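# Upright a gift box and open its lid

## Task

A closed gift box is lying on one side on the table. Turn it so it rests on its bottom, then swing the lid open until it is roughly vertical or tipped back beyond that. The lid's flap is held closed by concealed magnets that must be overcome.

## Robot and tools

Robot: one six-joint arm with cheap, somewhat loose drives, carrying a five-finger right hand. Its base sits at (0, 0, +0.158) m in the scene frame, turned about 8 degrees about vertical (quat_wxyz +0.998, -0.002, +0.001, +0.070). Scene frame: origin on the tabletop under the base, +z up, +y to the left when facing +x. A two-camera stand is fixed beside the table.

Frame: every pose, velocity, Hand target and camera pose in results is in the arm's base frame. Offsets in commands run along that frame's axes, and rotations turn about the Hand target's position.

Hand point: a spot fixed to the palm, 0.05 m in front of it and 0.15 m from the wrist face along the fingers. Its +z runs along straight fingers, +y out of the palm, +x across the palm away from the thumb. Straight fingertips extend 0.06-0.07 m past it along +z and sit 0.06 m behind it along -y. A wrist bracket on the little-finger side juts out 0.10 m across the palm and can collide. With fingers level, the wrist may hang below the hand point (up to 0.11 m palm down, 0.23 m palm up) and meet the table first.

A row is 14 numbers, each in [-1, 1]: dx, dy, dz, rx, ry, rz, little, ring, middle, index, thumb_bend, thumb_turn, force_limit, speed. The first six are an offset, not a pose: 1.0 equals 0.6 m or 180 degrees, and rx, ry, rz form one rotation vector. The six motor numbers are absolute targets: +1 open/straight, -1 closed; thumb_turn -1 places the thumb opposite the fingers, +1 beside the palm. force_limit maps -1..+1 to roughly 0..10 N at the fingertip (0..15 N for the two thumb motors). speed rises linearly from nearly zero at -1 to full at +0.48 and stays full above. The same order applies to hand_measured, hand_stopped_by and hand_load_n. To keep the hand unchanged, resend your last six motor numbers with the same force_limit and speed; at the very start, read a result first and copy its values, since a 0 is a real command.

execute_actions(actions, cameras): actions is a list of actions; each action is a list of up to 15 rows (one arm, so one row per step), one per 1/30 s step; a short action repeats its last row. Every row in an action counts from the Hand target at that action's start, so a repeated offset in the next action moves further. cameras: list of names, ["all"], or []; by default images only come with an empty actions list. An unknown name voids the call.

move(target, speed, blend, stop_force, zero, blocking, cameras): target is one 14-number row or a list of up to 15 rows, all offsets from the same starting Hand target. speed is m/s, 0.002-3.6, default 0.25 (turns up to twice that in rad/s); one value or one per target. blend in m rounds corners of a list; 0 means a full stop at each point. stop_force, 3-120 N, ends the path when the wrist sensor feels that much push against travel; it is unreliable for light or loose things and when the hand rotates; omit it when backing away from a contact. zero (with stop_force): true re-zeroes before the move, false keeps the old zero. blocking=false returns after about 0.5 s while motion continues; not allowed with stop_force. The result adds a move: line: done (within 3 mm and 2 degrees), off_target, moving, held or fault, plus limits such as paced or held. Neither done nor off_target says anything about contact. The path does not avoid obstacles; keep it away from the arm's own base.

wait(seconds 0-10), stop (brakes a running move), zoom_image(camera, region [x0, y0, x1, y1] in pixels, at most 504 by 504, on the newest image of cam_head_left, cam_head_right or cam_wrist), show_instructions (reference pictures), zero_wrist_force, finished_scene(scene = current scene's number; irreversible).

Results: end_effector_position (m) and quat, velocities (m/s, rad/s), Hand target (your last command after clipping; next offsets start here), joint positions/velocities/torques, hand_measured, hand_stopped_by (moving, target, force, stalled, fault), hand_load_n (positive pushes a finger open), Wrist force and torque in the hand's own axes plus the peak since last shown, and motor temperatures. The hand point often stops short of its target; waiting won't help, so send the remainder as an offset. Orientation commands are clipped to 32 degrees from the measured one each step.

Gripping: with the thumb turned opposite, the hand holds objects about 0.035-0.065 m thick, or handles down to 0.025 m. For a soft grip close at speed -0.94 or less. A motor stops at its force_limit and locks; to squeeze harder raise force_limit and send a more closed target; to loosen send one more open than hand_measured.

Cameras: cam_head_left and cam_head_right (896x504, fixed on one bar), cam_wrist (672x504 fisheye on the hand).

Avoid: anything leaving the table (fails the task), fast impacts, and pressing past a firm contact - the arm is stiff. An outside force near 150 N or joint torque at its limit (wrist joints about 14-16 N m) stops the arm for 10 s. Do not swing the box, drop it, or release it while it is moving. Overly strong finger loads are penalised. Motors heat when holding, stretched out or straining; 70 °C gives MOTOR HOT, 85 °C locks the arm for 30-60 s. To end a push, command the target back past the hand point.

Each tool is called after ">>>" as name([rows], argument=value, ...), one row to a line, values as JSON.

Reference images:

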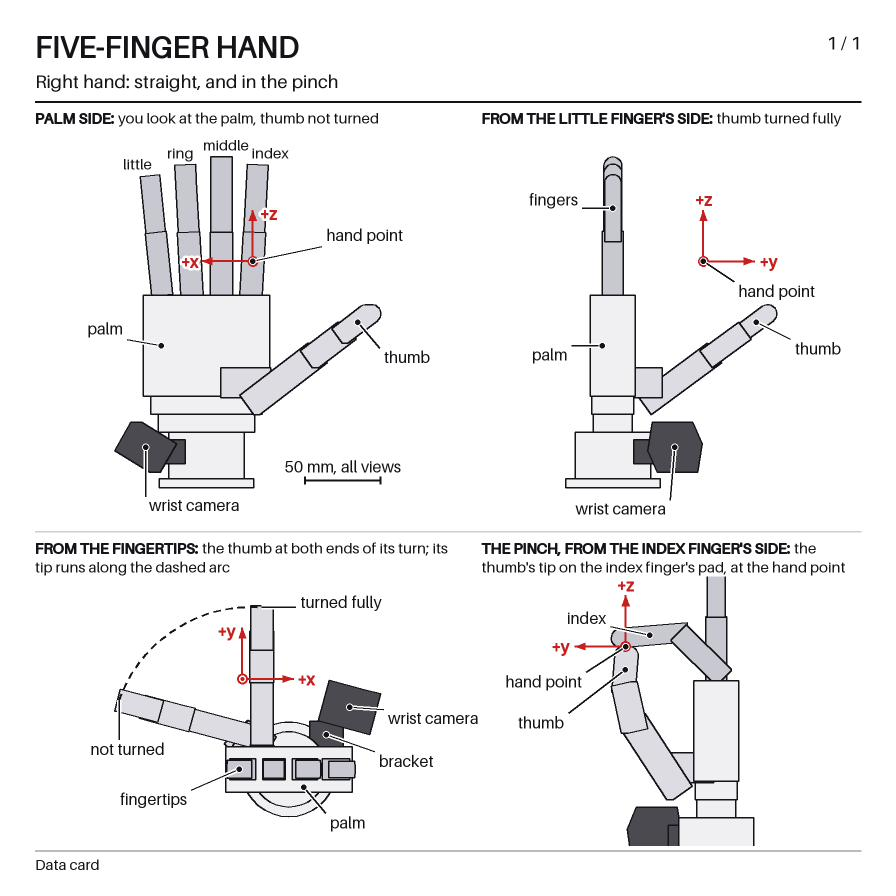

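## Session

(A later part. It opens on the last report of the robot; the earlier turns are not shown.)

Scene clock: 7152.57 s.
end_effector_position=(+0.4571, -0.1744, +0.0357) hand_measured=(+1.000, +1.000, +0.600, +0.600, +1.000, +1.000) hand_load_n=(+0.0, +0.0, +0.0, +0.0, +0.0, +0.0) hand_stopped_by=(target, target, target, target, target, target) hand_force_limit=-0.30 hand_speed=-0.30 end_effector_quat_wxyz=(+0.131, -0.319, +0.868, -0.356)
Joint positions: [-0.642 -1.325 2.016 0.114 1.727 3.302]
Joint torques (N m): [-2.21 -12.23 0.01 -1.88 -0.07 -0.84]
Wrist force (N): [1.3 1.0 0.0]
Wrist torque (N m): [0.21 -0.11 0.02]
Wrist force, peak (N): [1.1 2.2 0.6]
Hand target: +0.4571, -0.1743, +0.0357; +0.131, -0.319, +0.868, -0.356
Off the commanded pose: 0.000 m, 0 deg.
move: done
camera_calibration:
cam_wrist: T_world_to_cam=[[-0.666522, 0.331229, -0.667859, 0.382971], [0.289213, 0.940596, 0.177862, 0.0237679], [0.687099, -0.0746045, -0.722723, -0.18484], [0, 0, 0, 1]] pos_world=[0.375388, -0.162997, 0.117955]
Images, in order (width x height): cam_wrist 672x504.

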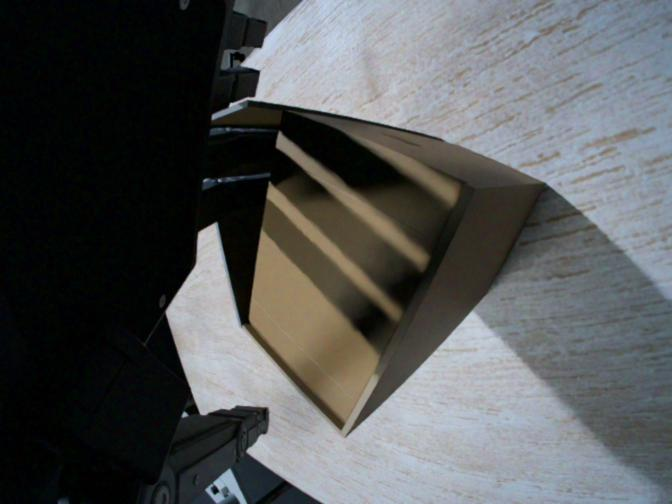

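>>> move(target=[0.112,0.0868,0,0,0,0,1,1,0.6,0.6,1,1,-0.3,-0.3], speed=0.04, stop_force=6, cameras=["cam_wrist","cam_head_left"])

>>> zoom_image(camera="cam_head_left", region=[460, 200, 600, 330])

Scene clock: 7161.43 s.
end_effector_position=(+0.5243, -0.1223, +0.0357) hand_measured=(+1.000, +1.000, +0.600, +0.600, +1.000, +1.000) hand_load_n=(+0.0, +0.0, +0.0, -0.5, +0.0, +0.0) hand_stopped_by=(target, target, target, target, target, target) hand_force_limit=-0.30 hand_speed=-0.30 end_effector_quat_wxyz=(+0.131, -0.319, +0.868, -0.356)
Joint positions: [-0.424 -1.196 1.841 0.197 1.875 3.466]
Joint torques (N m): [8.09 -16.45 -29.4 3.69 1.74 1.61]
Wrist force (N): [1.5 1.8 -0.1]
Wrist torque (N m): [0.20 -0.09 0.02]
Wrist force, peak (N): [2.1 1.6 0.7]
Hand target: +0.5243, -0.1223, +0.0357; +0.131, -0.319, +0.868, -0.356
Off the commanded pose: 0.000 m, 0 deg.
move: done
camera_calibration:
cam_wrist: T_world_to_cam=[[-0.666522, 0.331229, -0.667859, 0.410504], [0.289213, 0.940596, 0.177862, -0.0446723], [0.687099, -0.0746045, -0.722723, -0.227126], [0, 0, 0, 1]] pos_world=[0.442588, -0.110897, 0.117955]
Images, in order (width x height): cam_head_left 896x504, cam_wrist 672x504.

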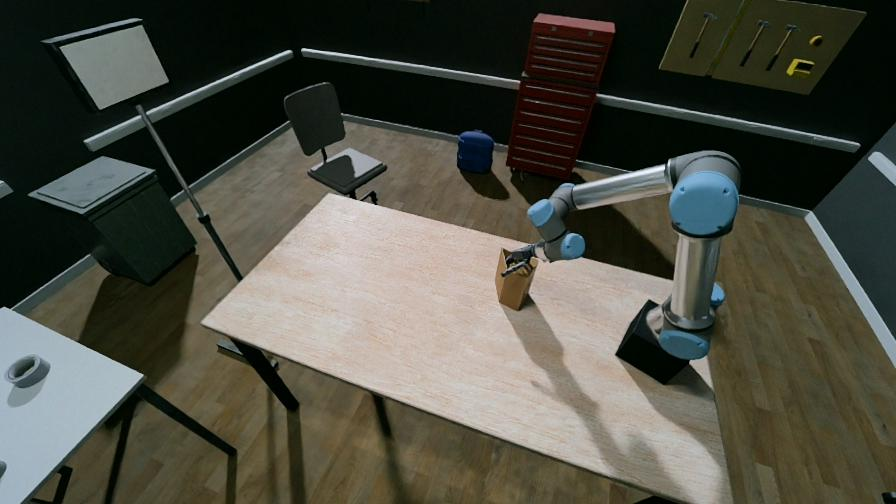

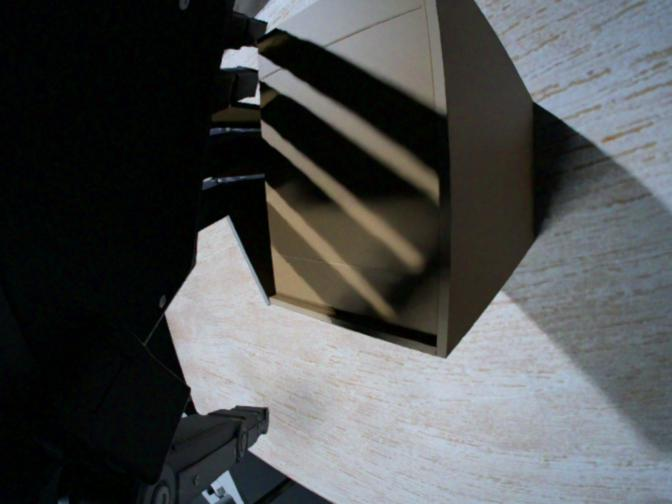

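Scaled by 3.600 from the camera's 896x504 image, which has a finer 1280x720 frame.

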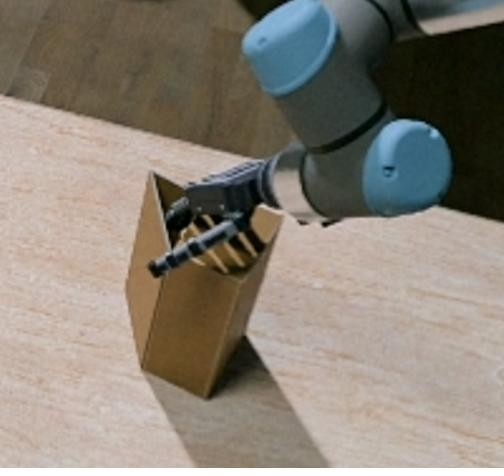

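>>> move([
  [0,0,0.12,0,0,0,1,1,0.6,0.6,1,1,-0.3,-0.3],
  [-0.0103,-0.0718,0.12,0.0326,0.0457,0.1552,1,1,0.6,0.6,1,1,-0.3,-0.3],
  [-0.0103,-0.0718,0.12,0.0326,0.0457,0.1552,1,1,0.55,0.55,1,-1,-0.3,-0.3],
], speed=0.1, blend=[0.005,0,0], cameras=["cam_wrist","cam_head_left"])

>>> zoom_image(camera="cam_wrist", region=[200, 60, 540, 340])

Scene clock: 7480.60 s.
end_effector_position=(+0.5181, -0.1653, +0.1077) hand_measured=(+1.000, +1.000, +0.550, +0.550, +1.000, -1.000) hand_load_n=(+0.0, +0.0, +0.0, +0.0, +0.0, +0.0) hand_stopped_by=(target, target, target, target, target, target) hand_force_limit=-0.30 hand_speed=-0.30 end_effector_quat_wxyz=(+0.168, -0.537, +0.789, -0.246)
Joint positions: [-0.664 -1.202 1.612 0.576 1.408 2.903]
Joint torques (N m): [-7.49 -17.54 -28.75 3.94 -1.1 -1.38]
Wrist force (N): [0.8 1.8 0.6]
Wrist torque (N m): [0.18 -0.16 0.10]
Wrist force, peak (N): [0.8 3.3 1.1]
Hand target: +0.5181, -0.1653, +0.1077; +0.168, -0.537, +0.789, -0.246
Off the commanded pose: 0.000 m, 0 deg.
move: done
camera_calibration:
cam_wrist: T_world_to_cam=[[-0.84224, 0.0181187, -0.538798, 0.494124], [-0.150187, 0.951983, 0.266783, 0.204784], [0.51776, 0.305616, -0.799077, -0.0152416], [0, 0, 0, 1]] pos_world=[0.454819, -0.199246, 0.199421]
Images, in order (width x height): cam_head_left 896x504, cam_wrist 672x504.

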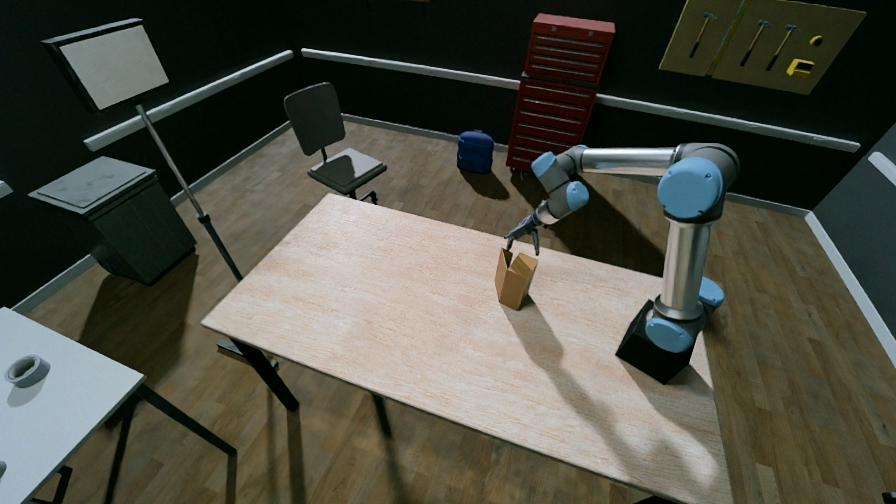

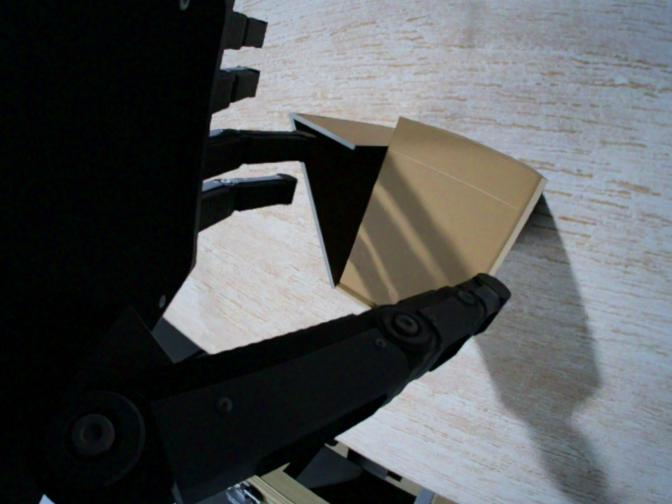

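Scaled by 1.482 from the camera's 672x504 image, which has a finer 960x720 frame.

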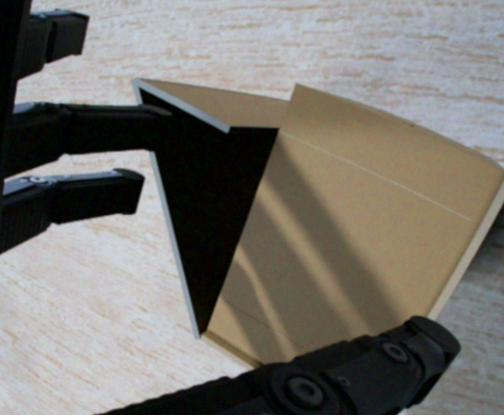

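>>> execute_actions(actions=[])

Scene clock: 7524.13 s.
end_effector_position=(+0.5181, -0.1653, +0.1077) hand_measured=(+1.000, +1.000, +0.550, +0.550, +1.000, -1.000) hand_load_n=(+0.0, +0.0, +0.0, +0.0, +0.0, +0.0) hand_stopped_by=(target, target, target, target, target, target) hand_force_limit=-0.30 hand_speed=-0.30 end_effector_quat_wxyz=(+0.168, -0.537, +0.789, -0.246)
Joint positions: [-0.664 -1.202 1.612 0.576 1.408 2.903]
Joint velocities: within noise
Joint torques (N m): [-6.54 -17.59 -23.88 3.43 -1 -1.38]
Motor temperatures (°C): [27 28 26 37 36 33]
Wrist force (N): [1.1 2.0 0.8]
Wrist torque (N m): [0.20 -0.21 0.11]
Wrist force, peak (N): [1.1 2.0 0.8]
Hand target: +0.5181, -0.1653, +0.1077; +0.168, -0.537, +0.789, -0.246
Off the commanded pose: 0.000 m, 0 deg.
camera_calibration:
cam_wrist: T_world_to_cam=[[-0.84224, 0.0181187, -0.538798, 0.494124], [-0.150187, 0.951983, 0.266783, 0.204784], [0.51776, 0.305616, -0.799077, -0.0152416], [0, 0, 0, 1]] pos_world=[0.454819, -0.199246, 0.199421]

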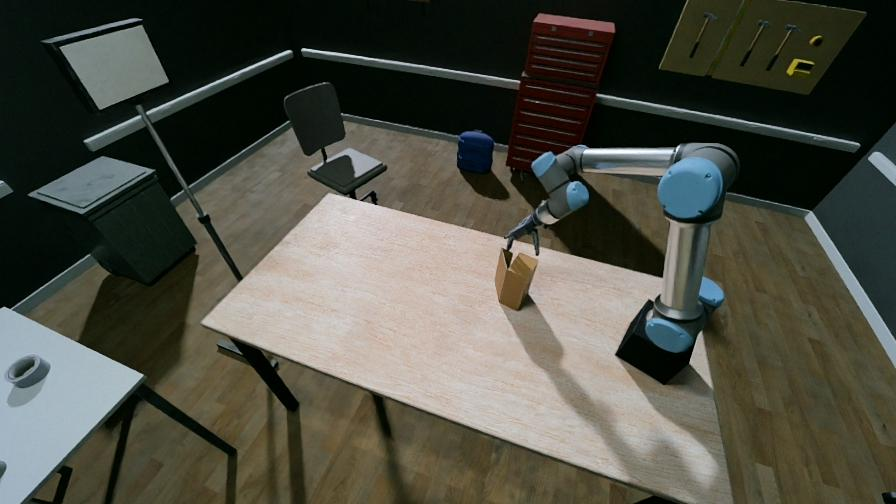

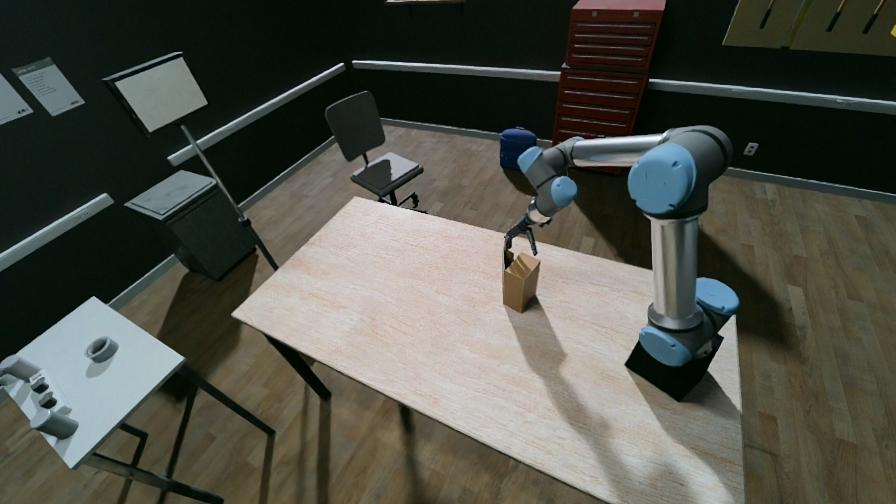

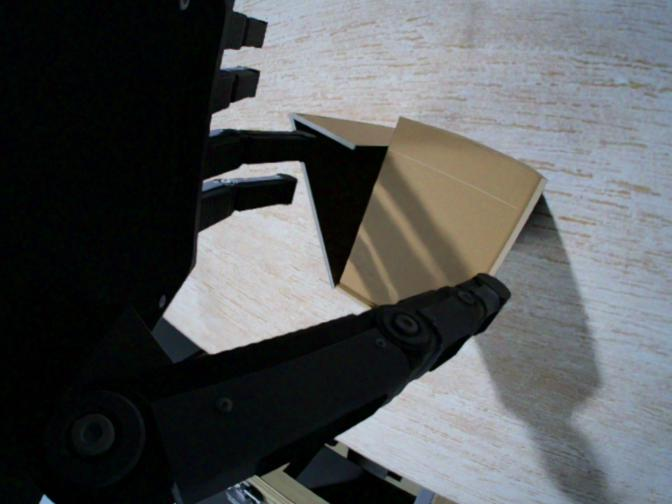

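>>> move(target=[0.0067, 0.0187, -0.03, 0, 0, 0, 1, 1, 0.4, 0.4, 1, -1, -0.3, -0.3], speed=0.06)

>>> move(target=[0, 0, -0.085, 0, 0, 0, 1, 1, 0.4, 0.4, 1, -1, -0.3, -0.3], speed=0.01, stop_force=3, cameras=["cam_wrist"])

Scene clock: 7672.73 s.
end_effector_position=(+0.5221, -0.1542, +0.0897) hand_measured=(+1.000, +1.000, +0.400, +0.400, +1.000, -1.000) hand_load_n=(+0.0, +0.0, +0.0, +0.0, +0.0, +0.0) hand_stopped_by=(target, target, target, target, target, target) hand_force_limit=-0.30 hand_speed=-0.30 end_effector_quat_wxyz=(+0.168, -0.537, +0.789, -0.246)
Joint positions: [-0.638 -1.186 1.637 0.53 1.423 2.925]
Joint torques (N m): [10.13 -17.84 -2.5 -1.72 0.95 1.21]
Wrist force (N): [0.9 1.7 0.8]
Wrist torque (N m): [0.15 -0.19 0.08]
Wrist force, peak (N): [1.9 1.6 0.8]
Hand target: +0.5221, -0.1541, +0.0897; +0.168, -0.537, +0.789, -0.246
Off the commanded pose: 0.000 m, 0 deg.
move: done

Scene clock: 7677.97 s.
end_effector_position=(+0.5221, -0.1541, +0.0501) hand_measured=(+1.000, +1.000, +0.400, +0.400, +1.000, -1.000) hand_load_n=(+0.0, +0.0, +0.0, +0.0, +0.0, +0.0) hand_stopped_by=(target, target, target, target, target, target) hand_force_limit=-0.30 hand_speed=-0.30 end_effector_quat_wxyz=(+0.168, -0.537, +0.789, -0.246)
Joint positions: [-0.638 -1.141 1.686 0.437 1.423 2.925]
Joint torques (N m): [7.25 -51.38 -28.07 4.36 0.98 0.75]
Wrist force (N): [0.6 -0.5 -1.1]
Wrist torque (N m): [-0.08 -0.09 0.03]
Wrist force, peak (N): [1.0 -3.6 -4.0]
Hand target: +0.5221, -0.1541, +0.0501; +0.168, -0.537, +0.789, -0.246 (not the last commanded pose)
Off the commanded pose: 0.011 m, 0 deg.
move: contact
camera_calibration:
cam_wrist: T_world_to_cam=[[-0.84224, 0.0181187, -0.538798, 0.466309], [-0.150187, 0.951983, 0.266783, 0.210062], [0.51776, 0.305616, -0.799077, -0.0666824], [0, 0, 0, 1]] pos_world=[0.458819, -0.188046, 0.141921]
Images, in order (width x height): cam_wrist 672x504.

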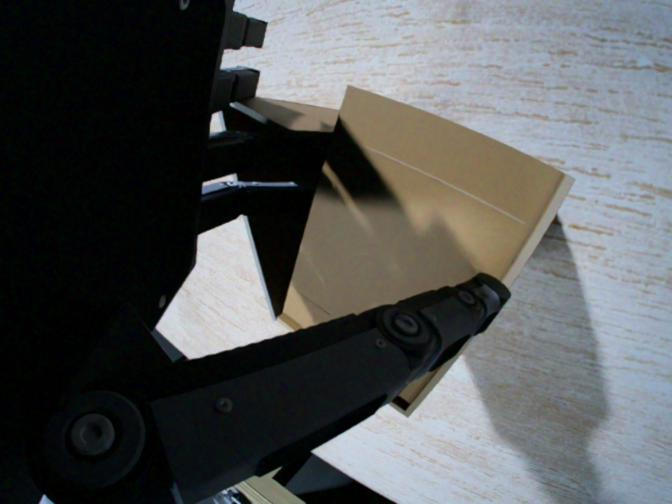

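>>> move([
  [0, 0, 0.01, 0, 0, 0, 1, 1, 0.4, 0.4, 1, -1, -0.3, -0.3],
  [0.014, -0.0055, 0.01, 0, 0, 0, 1, 1, 0.4, 0.4, 1, -1, -0.3, -0.3],
], speed=0.05)

>>> move(target=[0, 0, -0.035, 0, 0, 0, 1, 1, 0.4, 0.4, 1, -1, -0.3, -0.3], speed=0.008, stop_force=3, cameras=["cam_wrist"])

Scene clock: 7687.97 s.
end_effector_position=(+0.5304, -0.1574, +0.0562) hand_measured=(+1.000, +1.000, +0.400, +0.400, +1.000, -1.000) hand_load_n=(+0.0, +0.0, +0.0, -0.5, +0.0, +0.0) hand_stopped_by=(target, target, target, target, target, target) hand_force_limit=-0.30 hand_speed=-0.30 end_effector_quat_wxyz=(+0.168, -0.537, +0.789, -0.246)
Joint positions: [-0.633 -1.129 1.65 0.461 1.426 2.93]
Joint torques (N m): [7.52 -18.37 -30.26 4.21 1.02 1.65]
Wrist force (N): [1.2 2.5 0.3]
Wrist torque (N m): [0.20 -0.15 0.02]
Wrist force, peak (N): [1.2 2.9 0.2]
Hand target: +0.5305, -0.1574, +0.0561; +0.168, -0.537, +0.789, -0.246
Off the commanded pose: 0.000 m, 0 deg.
move: done

Scene clock: 7690.43 s.
end_effector_position=(+0.5305, -0.1574, +0.0471) hand_measured=(+1.000, +1.000, +0.400, +0.400, +1.000, -1.000) hand_load_n=(+0.0, +0.0, +0.0, +0.0, +0.0, -0.5) hand_stopped_by=(target, target, target, target, target, target) hand_force_limit=-0.30 hand_speed=-0.30 end_effector_quat_wxyz=(+0.168, -0.537, +0.789, -0.246)
Joint positions: [-0.633 -1.118 1.66 0.44 1.426 2.93]
Joint torques (N m): [7.17 -52.35 -27.88 4.32 1.02 1.14]
Wrist force (N): [0.9 -1.6 -1.5]
Wrist torque (N m): [-0.19 -0.13 -0.07]
Wrist force, peak (N): [0.6 -4.5 -4.5]
Hand target: +0.5305, -0.1574, +0.0471; +0.168, -0.537, +0.789, -0.246 (not the last commanded pose)
Off the commanded pose: 0.012 m, 0 deg.
move: contact
camera_calibration:
cam_wrist: T_world_to_cam=[[-0.84224, 0.0181187, -0.538798, 0.471828], [-0.150187, 0.951983, 0.266783, 0.215266], [0.51776, 0.305616, -0.799077, -0.0724203], [0, 0, 0, 1]] pos_world=[0.467219, -0.191346, 0.138921]
Images, in order (width x height): cam_wrist 672x504.

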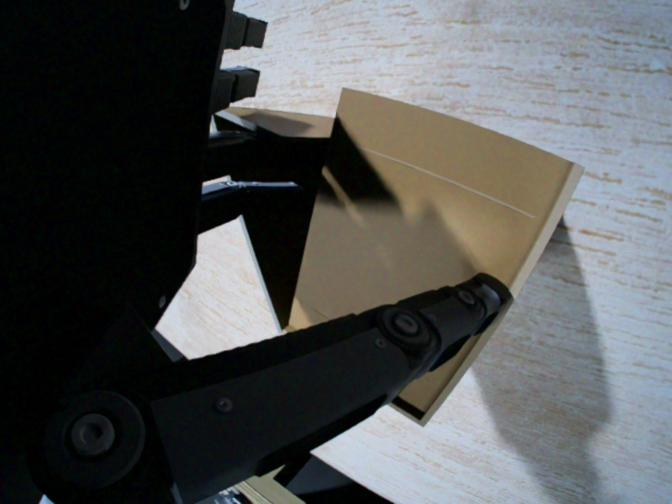

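>>> move(target=[0, 0, 0.002, 0, 0, 0, 1, 1, 0.7, 0.7, 1, -1, -0.3, -0.9], speed=0.02)

>>> move(target=[0, 0, 0.0, 0, 0, 0, 1, 1, 1, 1, 1, -1, -0.3, -0.9], speed=0.02, cameras=["cam_wrist"])

Scene clock: 7699.80 s.
end_effector_position=(+0.5305, -0.1574, +0.0483) hand_measured=(+1.000, +1.000, +0.700, +0.700, +1.000, -1.000) hand_load_n=(+0.0, +0.0, +0.0, -1.0, +0.0, +0.0) hand_stopped_by=(target, target, target, target, target, target) hand_force_limit=-0.30 hand_speed=-0.90 end_effector_quat_wxyz=(+0.168, -0.537, +0.789, -0.246)
Joint positions: [-0.633 -1.12 1.658 0.443 1.426 2.93]
Joint torques (N m): [5.62 -54.94 -29.6 3.94 0.93 0.41]
Wrist force (N): [0.7 2.3 0.4]
Wrist torque (N m): [0.13 -0.14 -0.01]
Wrist force, peak (N): [1.2 -2.3 -2.4]
Hand target: +0.5305, -0.1574, +0.0483; +0.168, -0.537, +0.789, -0.246
Off the commanded pose: 0.000 m, 0 deg.
move: done

Scene clock: 7701.13 s.
end_effector_position=(+0.5305, -0.1574, +0.0483) hand_measured=(+1.000, +1.000, +1.000, +1.000, +1.000, -1.000) hand_load_n=(+0.0, +0.0, -0.5, -2.0, -1.0, +0.0) hand_stopped_by=(target, target, target, target, target, target) hand_force_limit=-0.30 hand_speed=-0.90 end_effector_quat_wxyz=(+0.168, -0.537, +0.789, -0.246)
Joint positions: [-0.633 -1.12 1.658 0.443 1.426 2.93]
Joint torques (N m): [5.62 -52.16 -28.57 0.28 1.02 0.13]
Wrist force (N): [0.9 3.5 1.6]
Wrist torque (N m): [0.11 -0.19 0.02]
Wrist force, peak (N): [0.8 3.7 1.7]
Hand target: +0.5305, -0.1574, +0.0483; +0.168, -0.537, +0.789, -0.246
Off the commanded pose: 0.000 m, 0 deg.
move: done
camera_calibration:
cam_wrist: T_world_to_cam=[[-0.842241, 0.0181178, -0.538796, 0.472474], [-0.150236, 0.951954, 0.266858, 0.214953], [0.517744, 0.305706, -0.799053, -0.07144], [0, 0, 0, 1]] pos_world=[0.467219, -0.191346, 0.140121]
Images, in order (width x height): cam_wrist 672x504.

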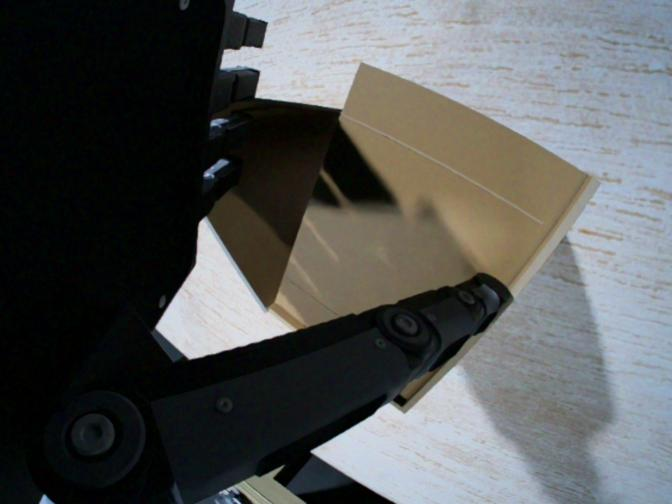

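>>> move([
  [0, 0, 0.15, 0, 0, 0, 1, 1, 1, 1, 1, -1, -0.3, -0.3],
  [-0.134, 0.0123, 0.287, -0.2665, 0.105, 0.4095, 1, 1, 1, 1, 1, -1, -0.3, -0.3],
], speed=[0.1, 0.3], blend=0.02, cameras=["cam_head_right", "cam_wrist"])

Scene clock: 7792.10 s.
end_effector_position=(+0.4501, -0.1500, +0.2205) hand_measured=(+1.000, +1.000, +1.000, +1.000, +1.000, -1.000) hand_load_n=(+0.0, +0.0, -0.5, +0.0, +0.0, +0.0) hand_stopped_by=(target, target, target, target, target, target) hand_force_limit=-0.30 hand_speed=-0.30 end_effector_quat_wxyz=(+0.058, +0.937, -0.180, +0.295)
Joint positions: [-0.508 -1.476 1.696 0.743 1.5 1.464]
Joint torques (N m): [-4.59 -38.21 -2.05 -1.64 -0.34 -1.65]
Wrist force (N): [-0.1 0.6 1.1]
Wrist torque (N m): [0.00 -0.07 0.09]
Wrist force, peak (N): [0.7 4.4 2.6]
Hand target: +0.4501, -0.1500, +0.2205; +0.058, +0.937, -0.180, +0.295
Off the commanded pose: 0.000 m, 0 deg.
move: done
camera_calibration:
cam_wrist: T_world_to_cam=[[-0.135011, -0.975067, 0.176114, -0.127642], [-0.989872, 0.12486, -0.0675553, 0.477449], [0.0438814, -0.183451, -0.982049, 0.285783], [0, 0, 0, 1]] pos_world=[0.44284, -0.131646, 0.335386]
Images, in order (width x height): cam_head_right 896x504, cam_wrist 672x504.

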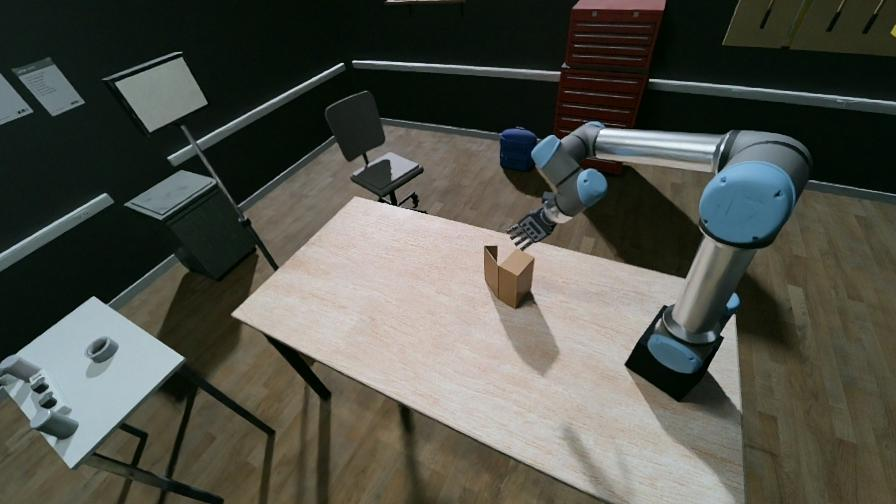

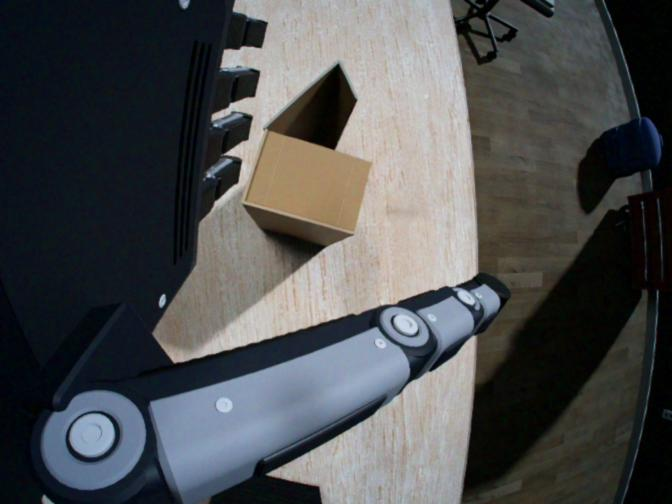

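>>> move([
  [-0.0392, -0.0275, -0.034, -0.2917, 0.0882, 0.4002, 1, 1, 1, 1, 1, 1, -0.3, -0.3],
  [-0.0392, -0.0275, -0.38, -0.2917, 0.0882, 0.4002, 1, 1, 1, 1, 1, 1, -0.3, -0.3],
], speed=[0.3, 0.15], cameras=["all"])

Scene clock: 7827.27 s.
end_effector_position=(+0.4266, -0.1665, -0.0074) hand_measured=(+1.000, +1.000, +1.000, +1.000, +1.000, +1.000) hand_load_n=(+0.0, +0.0, +0.0, +0.0, +0.0, +0.0) hand_stopped_by=(target, target, target, target, target, target) hand_force_limit=-0.30 hand_speed=-0.30 end_effector_quat_wxyz=(+0.283, +0.773, +0.532, +0.198)
Joint positions: [-0.819 -1.243 2.406 -0.243 1.278 -0.353]
Joint torques (N m): [5.94 -11.37 -19.54 -1.73 1.09 1.04]
Wrist force (N): [0.4 0.0 1.0]
Wrist torque (N m): [-0.06 -0.08 0.10]
Wrist force, peak (N): [0.4 -0.7 1.8]
Hand target: +0.4266, -0.1665, -0.0075; +0.283, +0.773, +0.532, +0.198
Off the commanded pose: 0.000 m, 0 deg.
move: done
camera_calibration:
cam_wrist: T_world_to_cam=[[0.780174, 0.0125383, 0.625437, -0.329247], [-0.418977, -0.731955, 0.537308, 0.0591021], [0.464529, -0.681237, -0.565799, -0.199336], [0, 0, 0, 1]] pos_world=[0.37423, -0.0884067, 0.0613834]

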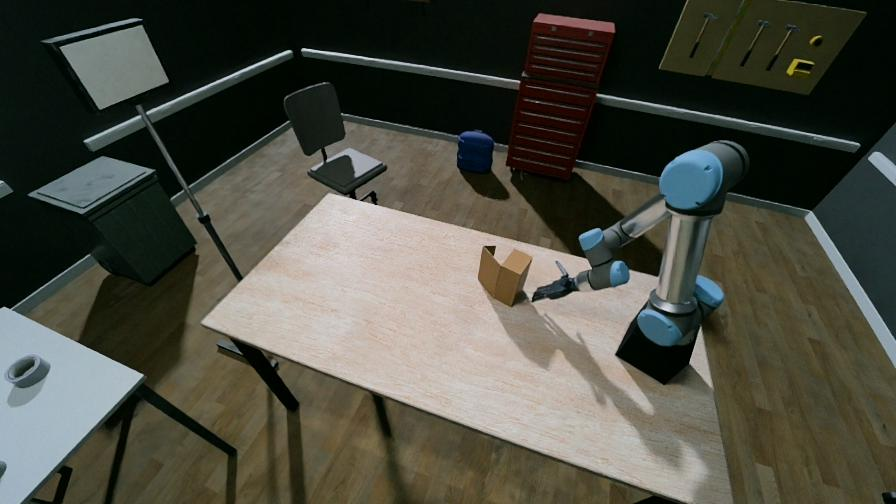

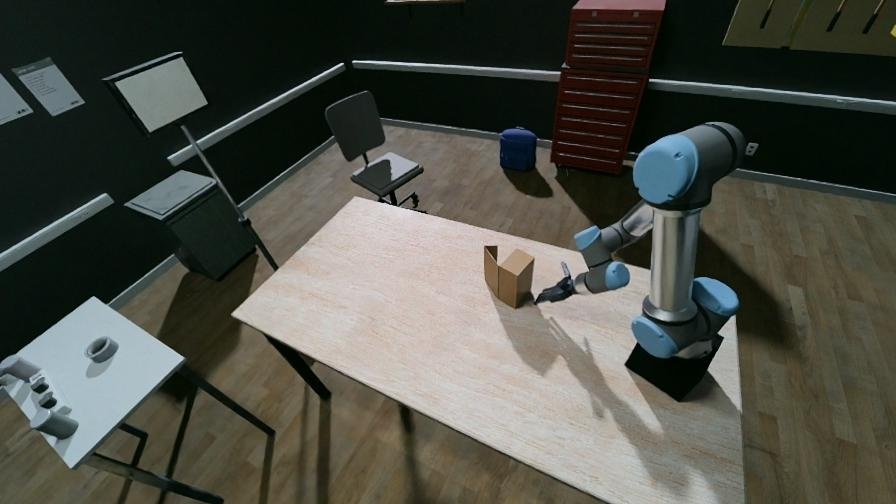

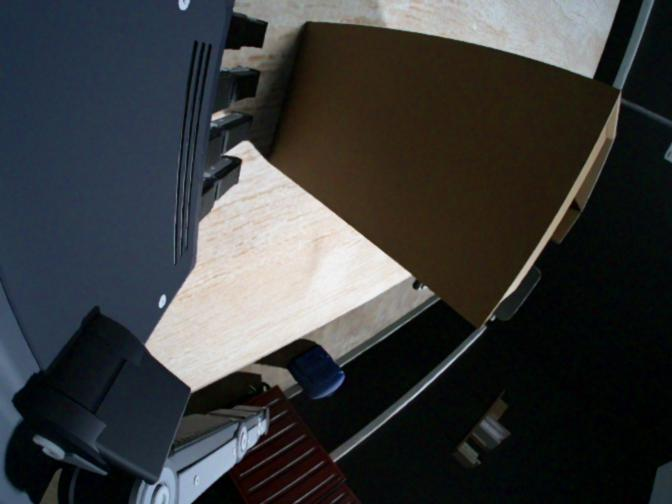

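>>> move([
  [0, 0, -0.0425, 0, 0, 0, 1, 1, 1, 1, 1, 1, -0.3, -0.3],
  [0.0778, -0.0299, -0.0425, 0, 0, 0, 1, 1, 1, 1, 1, 1, -0.3, -0.3],
  [0.2334, -0.0896, -0.0425, 0, 0, 0, 1, 1, 1, 1, 1, 1, -0.3, -0.3],
], speed=[0.1, 0.05, 0.04], blend=[0.01, 0.02, 0], cameras=["cam_head_right", "cam_wrist"])

Scene clock: 7837.63 s.
end_effector_position=(+0.5666, -0.2203, -0.0330) hand_measured=(+1.000, +1.000, +1.000, +1.000, +1.000, +1.000) hand_load_n=(+0.0, +0.0, +0.0, +0.0, +0.0, +0.0) hand_stopped_by=(target, target, target, target, target, target) hand_force_limit=-0.30 hand_speed=-0.30 end_effector_quat_wxyz=(+0.283, +0.773, +0.532, +0.198)
Joint positions: [-0.639 -0.963 1.961 -0.112 1.39 -0.208]
Joint torques (N m): [6.91 -17.92 -22.65 3.52 1.26 1.41]
Wrist force (N): [0.3 -0.2 -0.9]
Wrist torque (N m): [0.04 0.05 -0.01]
Wrist force, peak (N): [0.7 0.2 1.5]
Hand target: +0.5666, -0.2203, -0.0330; +0.283, +0.773, +0.532, +0.198
Off the commanded pose: 0.000 m, 0 deg.
move: done
camera_calibration:
cam_wrist: T_world_to_cam=[[0.780145, 0.0125818, 0.625472, -0.42183], [-0.419001, -0.731918, 0.53734, 0.0921709], [0.464555, -0.681277, -0.565731, -0.315401], [0, 0, 0, 1]] pos_world=[0.51423, -0.142107, 0.0358836]
Images, in order (width x height): cam_head_right 896x504, cam_wrist 672x504.

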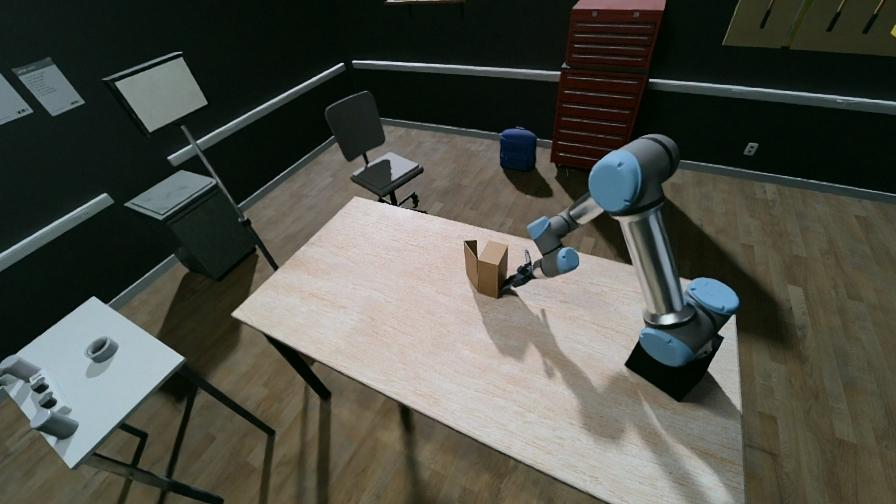

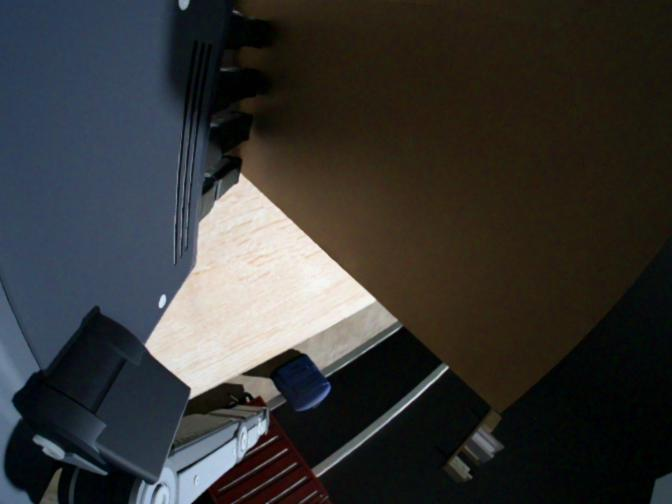

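>>> move([
  [-0.0778, 0.0299, 0.02, 0, 0, 0, 1, 1, 1, 1, 1, 1, -0.3, -0.3],
  [-0.0778, 0.0299, 0.25, 0.04, 0.1, 0, 1, 1, 1, 1, 1, 1, -0.3, -0.3],
  [-0.0156, 0.006, 0.322, 0.0796, 0.2074, 0, 1, 1, 1, 1, 1, 1, -0.3, -0.3],
], speed=[0.1, 0.2, 0.2], blend=[0.01, 0.03, 0], cameras=["cam_wrist"])

Scene clock: 7852.23 s.
end_effector_position=(+0.5573, -0.2167, +0.1602) hand_measured=(+1.000, +1.000, +1.000, +1.000, +1.000, +1.000) hand_load_n=(+0.0, +0.0, +0.0, +0.0, -0.5, +0.0) hand_stopped_by=(target, target, target, target, target, target) hand_force_limit=-0.30 hand_speed=-0.30 end_effector_quat_wxyz=(+0.001, +0.825, +0.566, +0.004)
Joint positions: [-0.567 -0.968 1.231 1.302 1.564 -0.199]
Joint torques (N m): [7.2 -25.79 -33.58 5.84 1.58 1.54]
Wrist force (N): [0.5 1.3 0.8]
Wrist torque (N m): [0.11 -0.08 0.02]
Wrist force, peak (N): [1.5 0.0 1.5]
Hand target: +0.5573, -0.2167, +0.1602; +0.001, +0.825, +0.566, +0.004
Off the commanded pose: 0.000 m, 0 deg.
move: done
camera_calibration:
cam_wrist: T_world_to_cam=[[0.997387, -0.0708334, 0.0141718, -0.576697], [-0.0685592, -0.866409, 0.494606, -0.230553], [-0.0227561, -0.494286, -0.869002, 0.161249], [0, 0, 0, 1]] pos_world=[0.563053, -0.1609, 0.262331]
Images, in order (width x height): cam_wrist 672x504.

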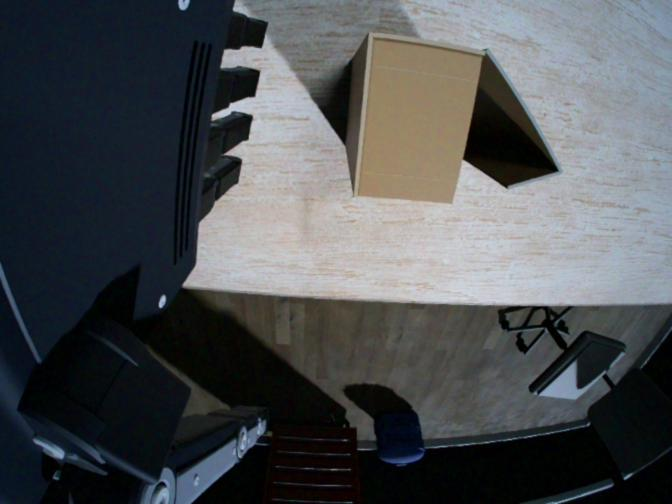

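>>> move([
  [0.1033, 0.0133, 0, 0, 0, 0.0778, 1, 1, 1, 1, 1, -1, -0.3, -0.3],
  [0.1033, 0.0133, -0.18, 0, 0, 0.0778, 1, 1, 1, 1, 1, -1, -0.3, -0.3],
], speed=[0.15, 0.1], cameras=["cam_wrist", "cam_head_right"])

Scene clock: 7883.20 s.
end_effector_position=(+0.6192, -0.2087, +0.0523) hand_measured=(+1.000, +1.000, +1.000, +1.000, +1.000, -1.000) hand_load_n=(+0.0, +0.0, +0.0, +0.0, +0.0, +0.0) hand_stopped_by=(target, target, target, target, target, target) hand_force_limit=-0.30 hand_speed=-0.30 end_effector_quat_wxyz=(+0.001, +0.749, +0.662, +0.004)
Joint positions: [-0.526 -0.755 1.15 1.172 1.563 -0.402]
Joint torques (N m): [-0.7 -28.43 -0.78 -0.29 -0.47 -1.44]
Wrist force (N): [0.6 0.8 0.8]
Wrist torque (N m): [0.05 -0.09 0.09]
Wrist force, peak (N): [0.8 1.6 1.3]
Hand target: +0.6192, -0.2087, +0.0522; +0.001, +0.749, +0.662, +0.004
Off the commanded pose: 0.000 m, 0 deg.
move: done
camera_calibration:
cam_wrist: T_world_to_cam=[[0.984882, 0.172653, 0.014114, -0.577862], [0.143189, -0.857241, 0.494606, -0.295196], [0.0974943, -0.485108, -0.869003, 0.000309843], [0, 0, 0, 1]] pos_world=[0.611365, -0.153134, 0.154431]
Images, in order (width x height): cam_head_right 896x504, cam_wrist 672x504.

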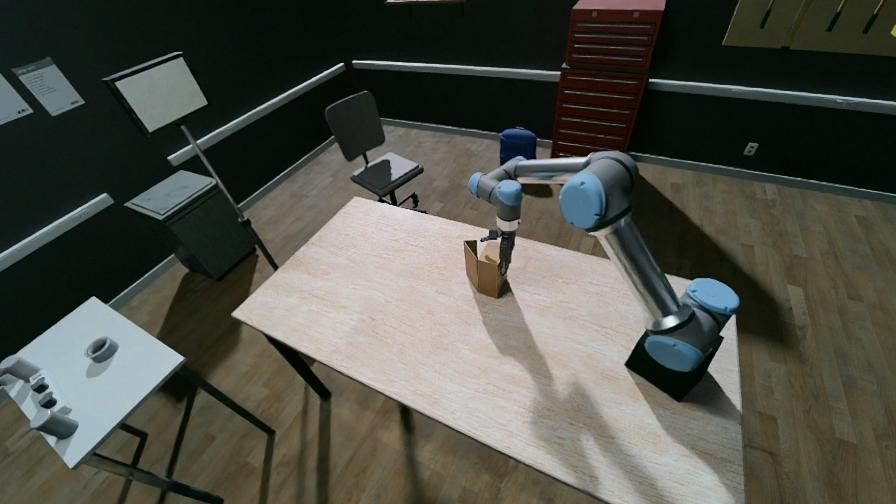

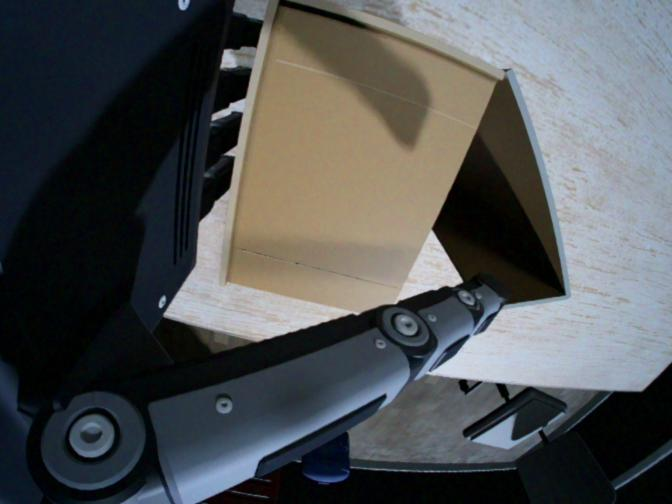

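>>> move(target=[0.0364, -0.0045, 0, 0, 0, 0, 1, 1, 1, 1, 1, -1, -0.3, -0.3], speed=0.012, stop_force=3)

>>> move(target=[0, 0, 0, 0, 0, 0, 1, 1, 1, 1, -0.8, -1, -0.3, -0.5], speed=0.02, cameras=["cam_wrist"])

Scene clock: 7894.20 s.
end_effector_position=(+0.6411, -0.2114, +0.0522) hand_measured=(+1.000, +1.000, +1.000, +1.000, +1.000, -1.000) hand_load_n=(+0.0, +0.0, +0.0, +0.0, +0.0, +0.0) hand_stopped_by=(target, target, target, target, target, target) hand_force_limit=-0.30 hand_speed=-0.30 end_effector_quat_wxyz=(+0.001, +0.749, +0.662, +0.004)
Joint positions: [-0.512 -0.7 1.048 1.219 1.563 -0.388]
Joint torques (N m): [7.56 -29.28 -31.04 5.47 0.99 0.97]
Wrist force (N): [0.8 -0.5 0.0]
Wrist torque (N m): [0.05 -0.06 0.04]
Wrist force, peak (N): [0.8 1.4 0.9]
Hand target: +0.6411, -0.2114, +0.0522; +0.001, +0.749, +0.662, +0.004
Off the commanded pose: 0.000 m, 0 deg.
move: done

Scene clock: 7897.00 s.
end_effector_position=(+0.6411, -0.2114, +0.0522) hand_measured=(+1.000, +1.000, +1.000, +1.000, -0.800, -1.000) hand_load_n=(+0.0, +0.0, +0.0, +0.0, +0.0, +0.0) hand_stopped_by=(target, target, target, target, target, target) hand_force_limit=-0.30 hand_speed=-0.50 end_effector_quat_wxyz=(+0.001, +0.749, +0.662, +0.004)
Joint positions: [-0.512 -0.7 1.048 1.219 1.563 -0.388]
Joint torques (N m): [6.64 -29.18 -29.55 5.08 1.04 1.06]
Wrist force (N): [0.6 -0.1 0.6]
Wrist torque (N m): [0.08 -0.04 0.03]
Wrist force, peak (N): [1.0 -0.4 0.8]
Hand target: +0.6411, -0.2114, +0.0522; +0.001, +0.749, +0.662, +0.004
Off the commanded pose: 0.000 m, 0 deg.
move: done
camera_calibration:
cam_wrist: T_world_to_cam=[[0.984881, 0.172654, 0.0141136, -0.598865], [0.14319, -0.857241, 0.494606, -0.300583], [0.0974943, -0.485108, -0.869003, -0.00321221], [0, 0, 0, 1]] pos_world=[0.633165, -0.155834, 0.154331]
Images, in order (width x height): cam_wrist 672x504.

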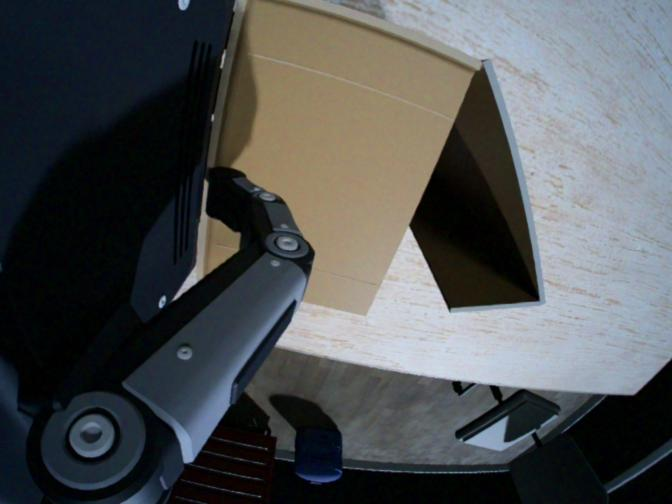

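>>> move(target=[0, 0, -0.03, 0, 0, 0, 1, 1, 1, 1, -0.8, -1, -0.3, -0.5], speed=0.008, stop_force=3, cameras=["cam_wrist"])

Scene clock: 7911.17 s.
end_effector_position=(+0.6411, -0.2114, +0.0454) hand_measured=(+1.000, +1.000, +1.000, +1.000, -0.800, -1.000) hand_load_n=(+0.0, +0.0, +0.0, +0.0, -1.0, +0.0) hand_stopped_by=(target, target, target, target, target, target) hand_force_limit=-0.30 hand_speed=-0.50 end_effector_quat_wxyz=(+0.001, +0.749, +0.662, +0.004)
Joint positions: [-0.512 -0.693 1.054 1.206 1.563 -0.388]
Joint torques (N m): [5.49 -69.55 -28.49 5.64 0.93 0.98]
Wrist force (N): [0.0 2.2 -4.1]
Wrist torque (N m): [0.29 0.01 0.08]
Wrist force, peak (N): [0.6 2.5 -6.9]
Hand target: +0.6411, -0.2114, +0.0454; +0.001, +0.749, +0.662, +0.004 (not the last commanded pose)
Off the commanded pose: 0.011 m, 0 deg.
move: contact
camera_calibration:
cam_wrist: T_world_to_cam=[[0.984891, 0.172603, 0.0140294, -0.598771], [0.143188, -0.857248, 0.494594, -0.297218], [0.0973952, -0.485112, -0.869011, -0.00905855], [0, 0, 0, 1]] pos_world=[0.633165, -0.155834, 0.147531]
Images, in order (width x height): cam_wrist 672x504.

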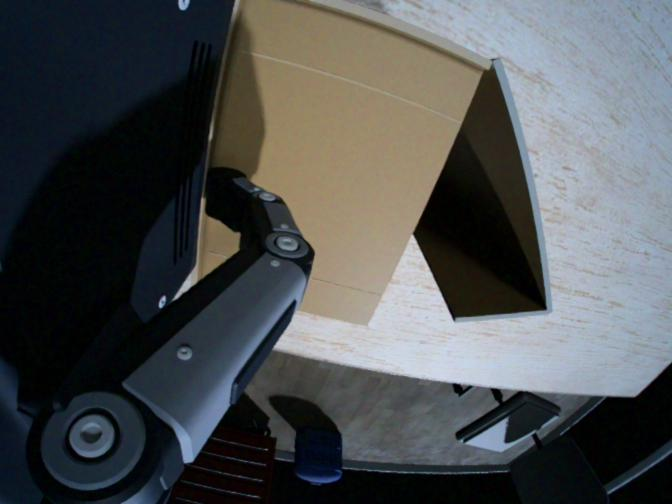

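>>> move(target=[0, 0, 0.0015, 0, 0, 0, 1, 1, 1, 1, -1, -1, -0.55, -0.85], speed=0.02, cameras=["cam_wrist"])

Scene clock: 7917.90 s.
end_effector_position=(+0.6411, -0.2114, +0.0463) hand_measured=(+1.000, +1.000, +1.000, +1.000, -0.898, -1.000) hand_load_n=(+0.0, +0.0, +0.0, +0.0, +2.0, +0.0) hand_stopped_by=(target, target, target, target, force, target) hand_force_limit=-0.55 hand_speed=-0.85 end_effector_quat_wxyz=(+0.001, +0.749, +0.662, +0.004)
Joint positions: [-0.512 -0.694 1.053 1.208 1.563 -0.388]
Joint torques (N m): [3.3 -74.76 -29.9 6 1.04 0.98]
Wrist force (N): [0.3 1.3 1.2]
Wrist torque (N m): [0.07 -0.06 0.09]
Wrist force, peak (N): [0.3 2.7 -4.5]
Hand target: +0.6411, -0.2114, +0.0463; +0.001, +0.749, +0.662, +0.004
Off the commanded pose: 0.000 m, 0 deg.
move: done
camera_calibration:
cam_wrist: T_world_to_cam=[[0.98489, 0.172612, 0.0140442, -0.598783], [0.143197, -0.857289, 0.49452, -0.297664], [0.0973999, -0.485037, -0.869053, -0.00826152], [0, 0, 0, 1]] pos_world=[0.633165, -0.155834, 0.148431]
Images, in order (width x height): cam_wrist 672x504.

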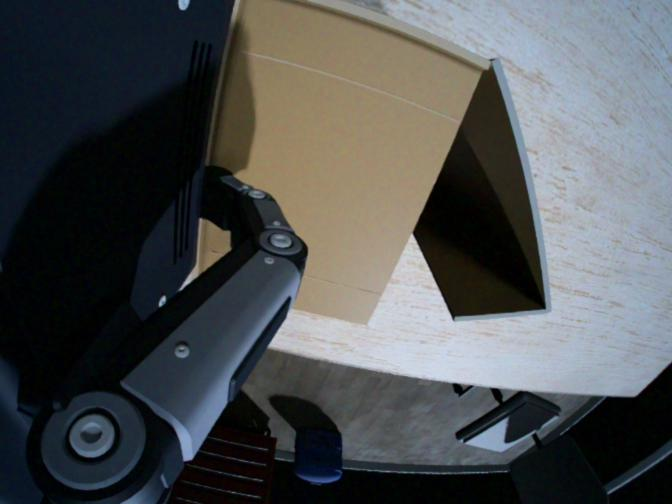

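>>> move(target=[-0.0582, 0.0072, 0.01, -0.0068, -0.0551, 0, 1, 1, 1, 1, -1, -1, -0.55, -0.85], speed=0.05, cameras=["cam_wrist", "cam_head_right"])

Scene clock: 7941.00 s.
end_effector_position=(+0.6062, -0.2071, +0.0523) hand_measured=(+1.000, +1.000, +1.000, +1.000, -0.898, -1.000) hand_load_n=(+0.0, +0.0, +0.0, +0.5, +0.0, +0.0) hand_stopped_by=(target, target, target, target, force, target) hand_force_limit=-0.55 hand_speed=-0.85 end_effector_quat_wxyz=(+0.066, +0.746, +0.659, +0.062)
Joint positions: [-0.568 -0.884 1.382 0.911 1.488 -0.438]
Joint torques (N m): [-6.17 -62.56 1.45 -0.78 -1.74 -1.45]
Wrist force (N): [-1.8 1.4 -3.4]
Wrist torque (N m): [0.31 -0.04 0.03]
Wrist force, peak (N): [-2.6 1.8 -8.6]
Hand target: +0.6062, -0.2071, +0.0523; +0.066, +0.746, +0.659, +0.062
Off the commanded pose: 0.000 m, 0 deg.
move: done
camera_calibration:
cam_wrist: T_world_to_cam=[[0.968081, 0.174697, 0.179723, -0.563286], [0.0543419, -0.846303, 0.529922, -0.237684], [0.244676, -0.503241, -0.828784, -0.0927324], [0, 0, 0, 1]] pos_world=[0.580912, -0.149415, 0.150334]
Images, in order (width x height): cam_head_right 896x504, cam_wrist 672x504.

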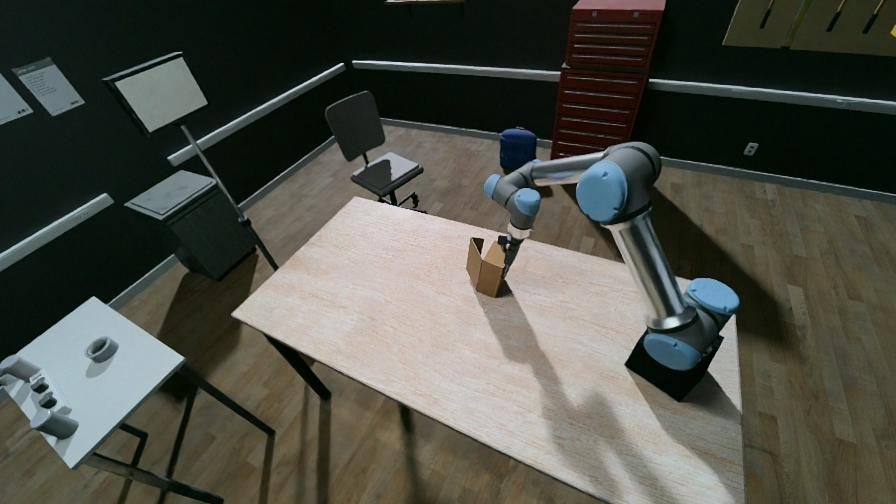

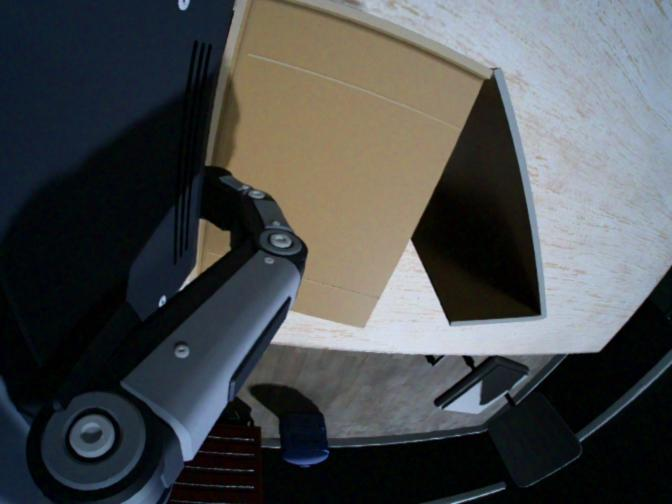

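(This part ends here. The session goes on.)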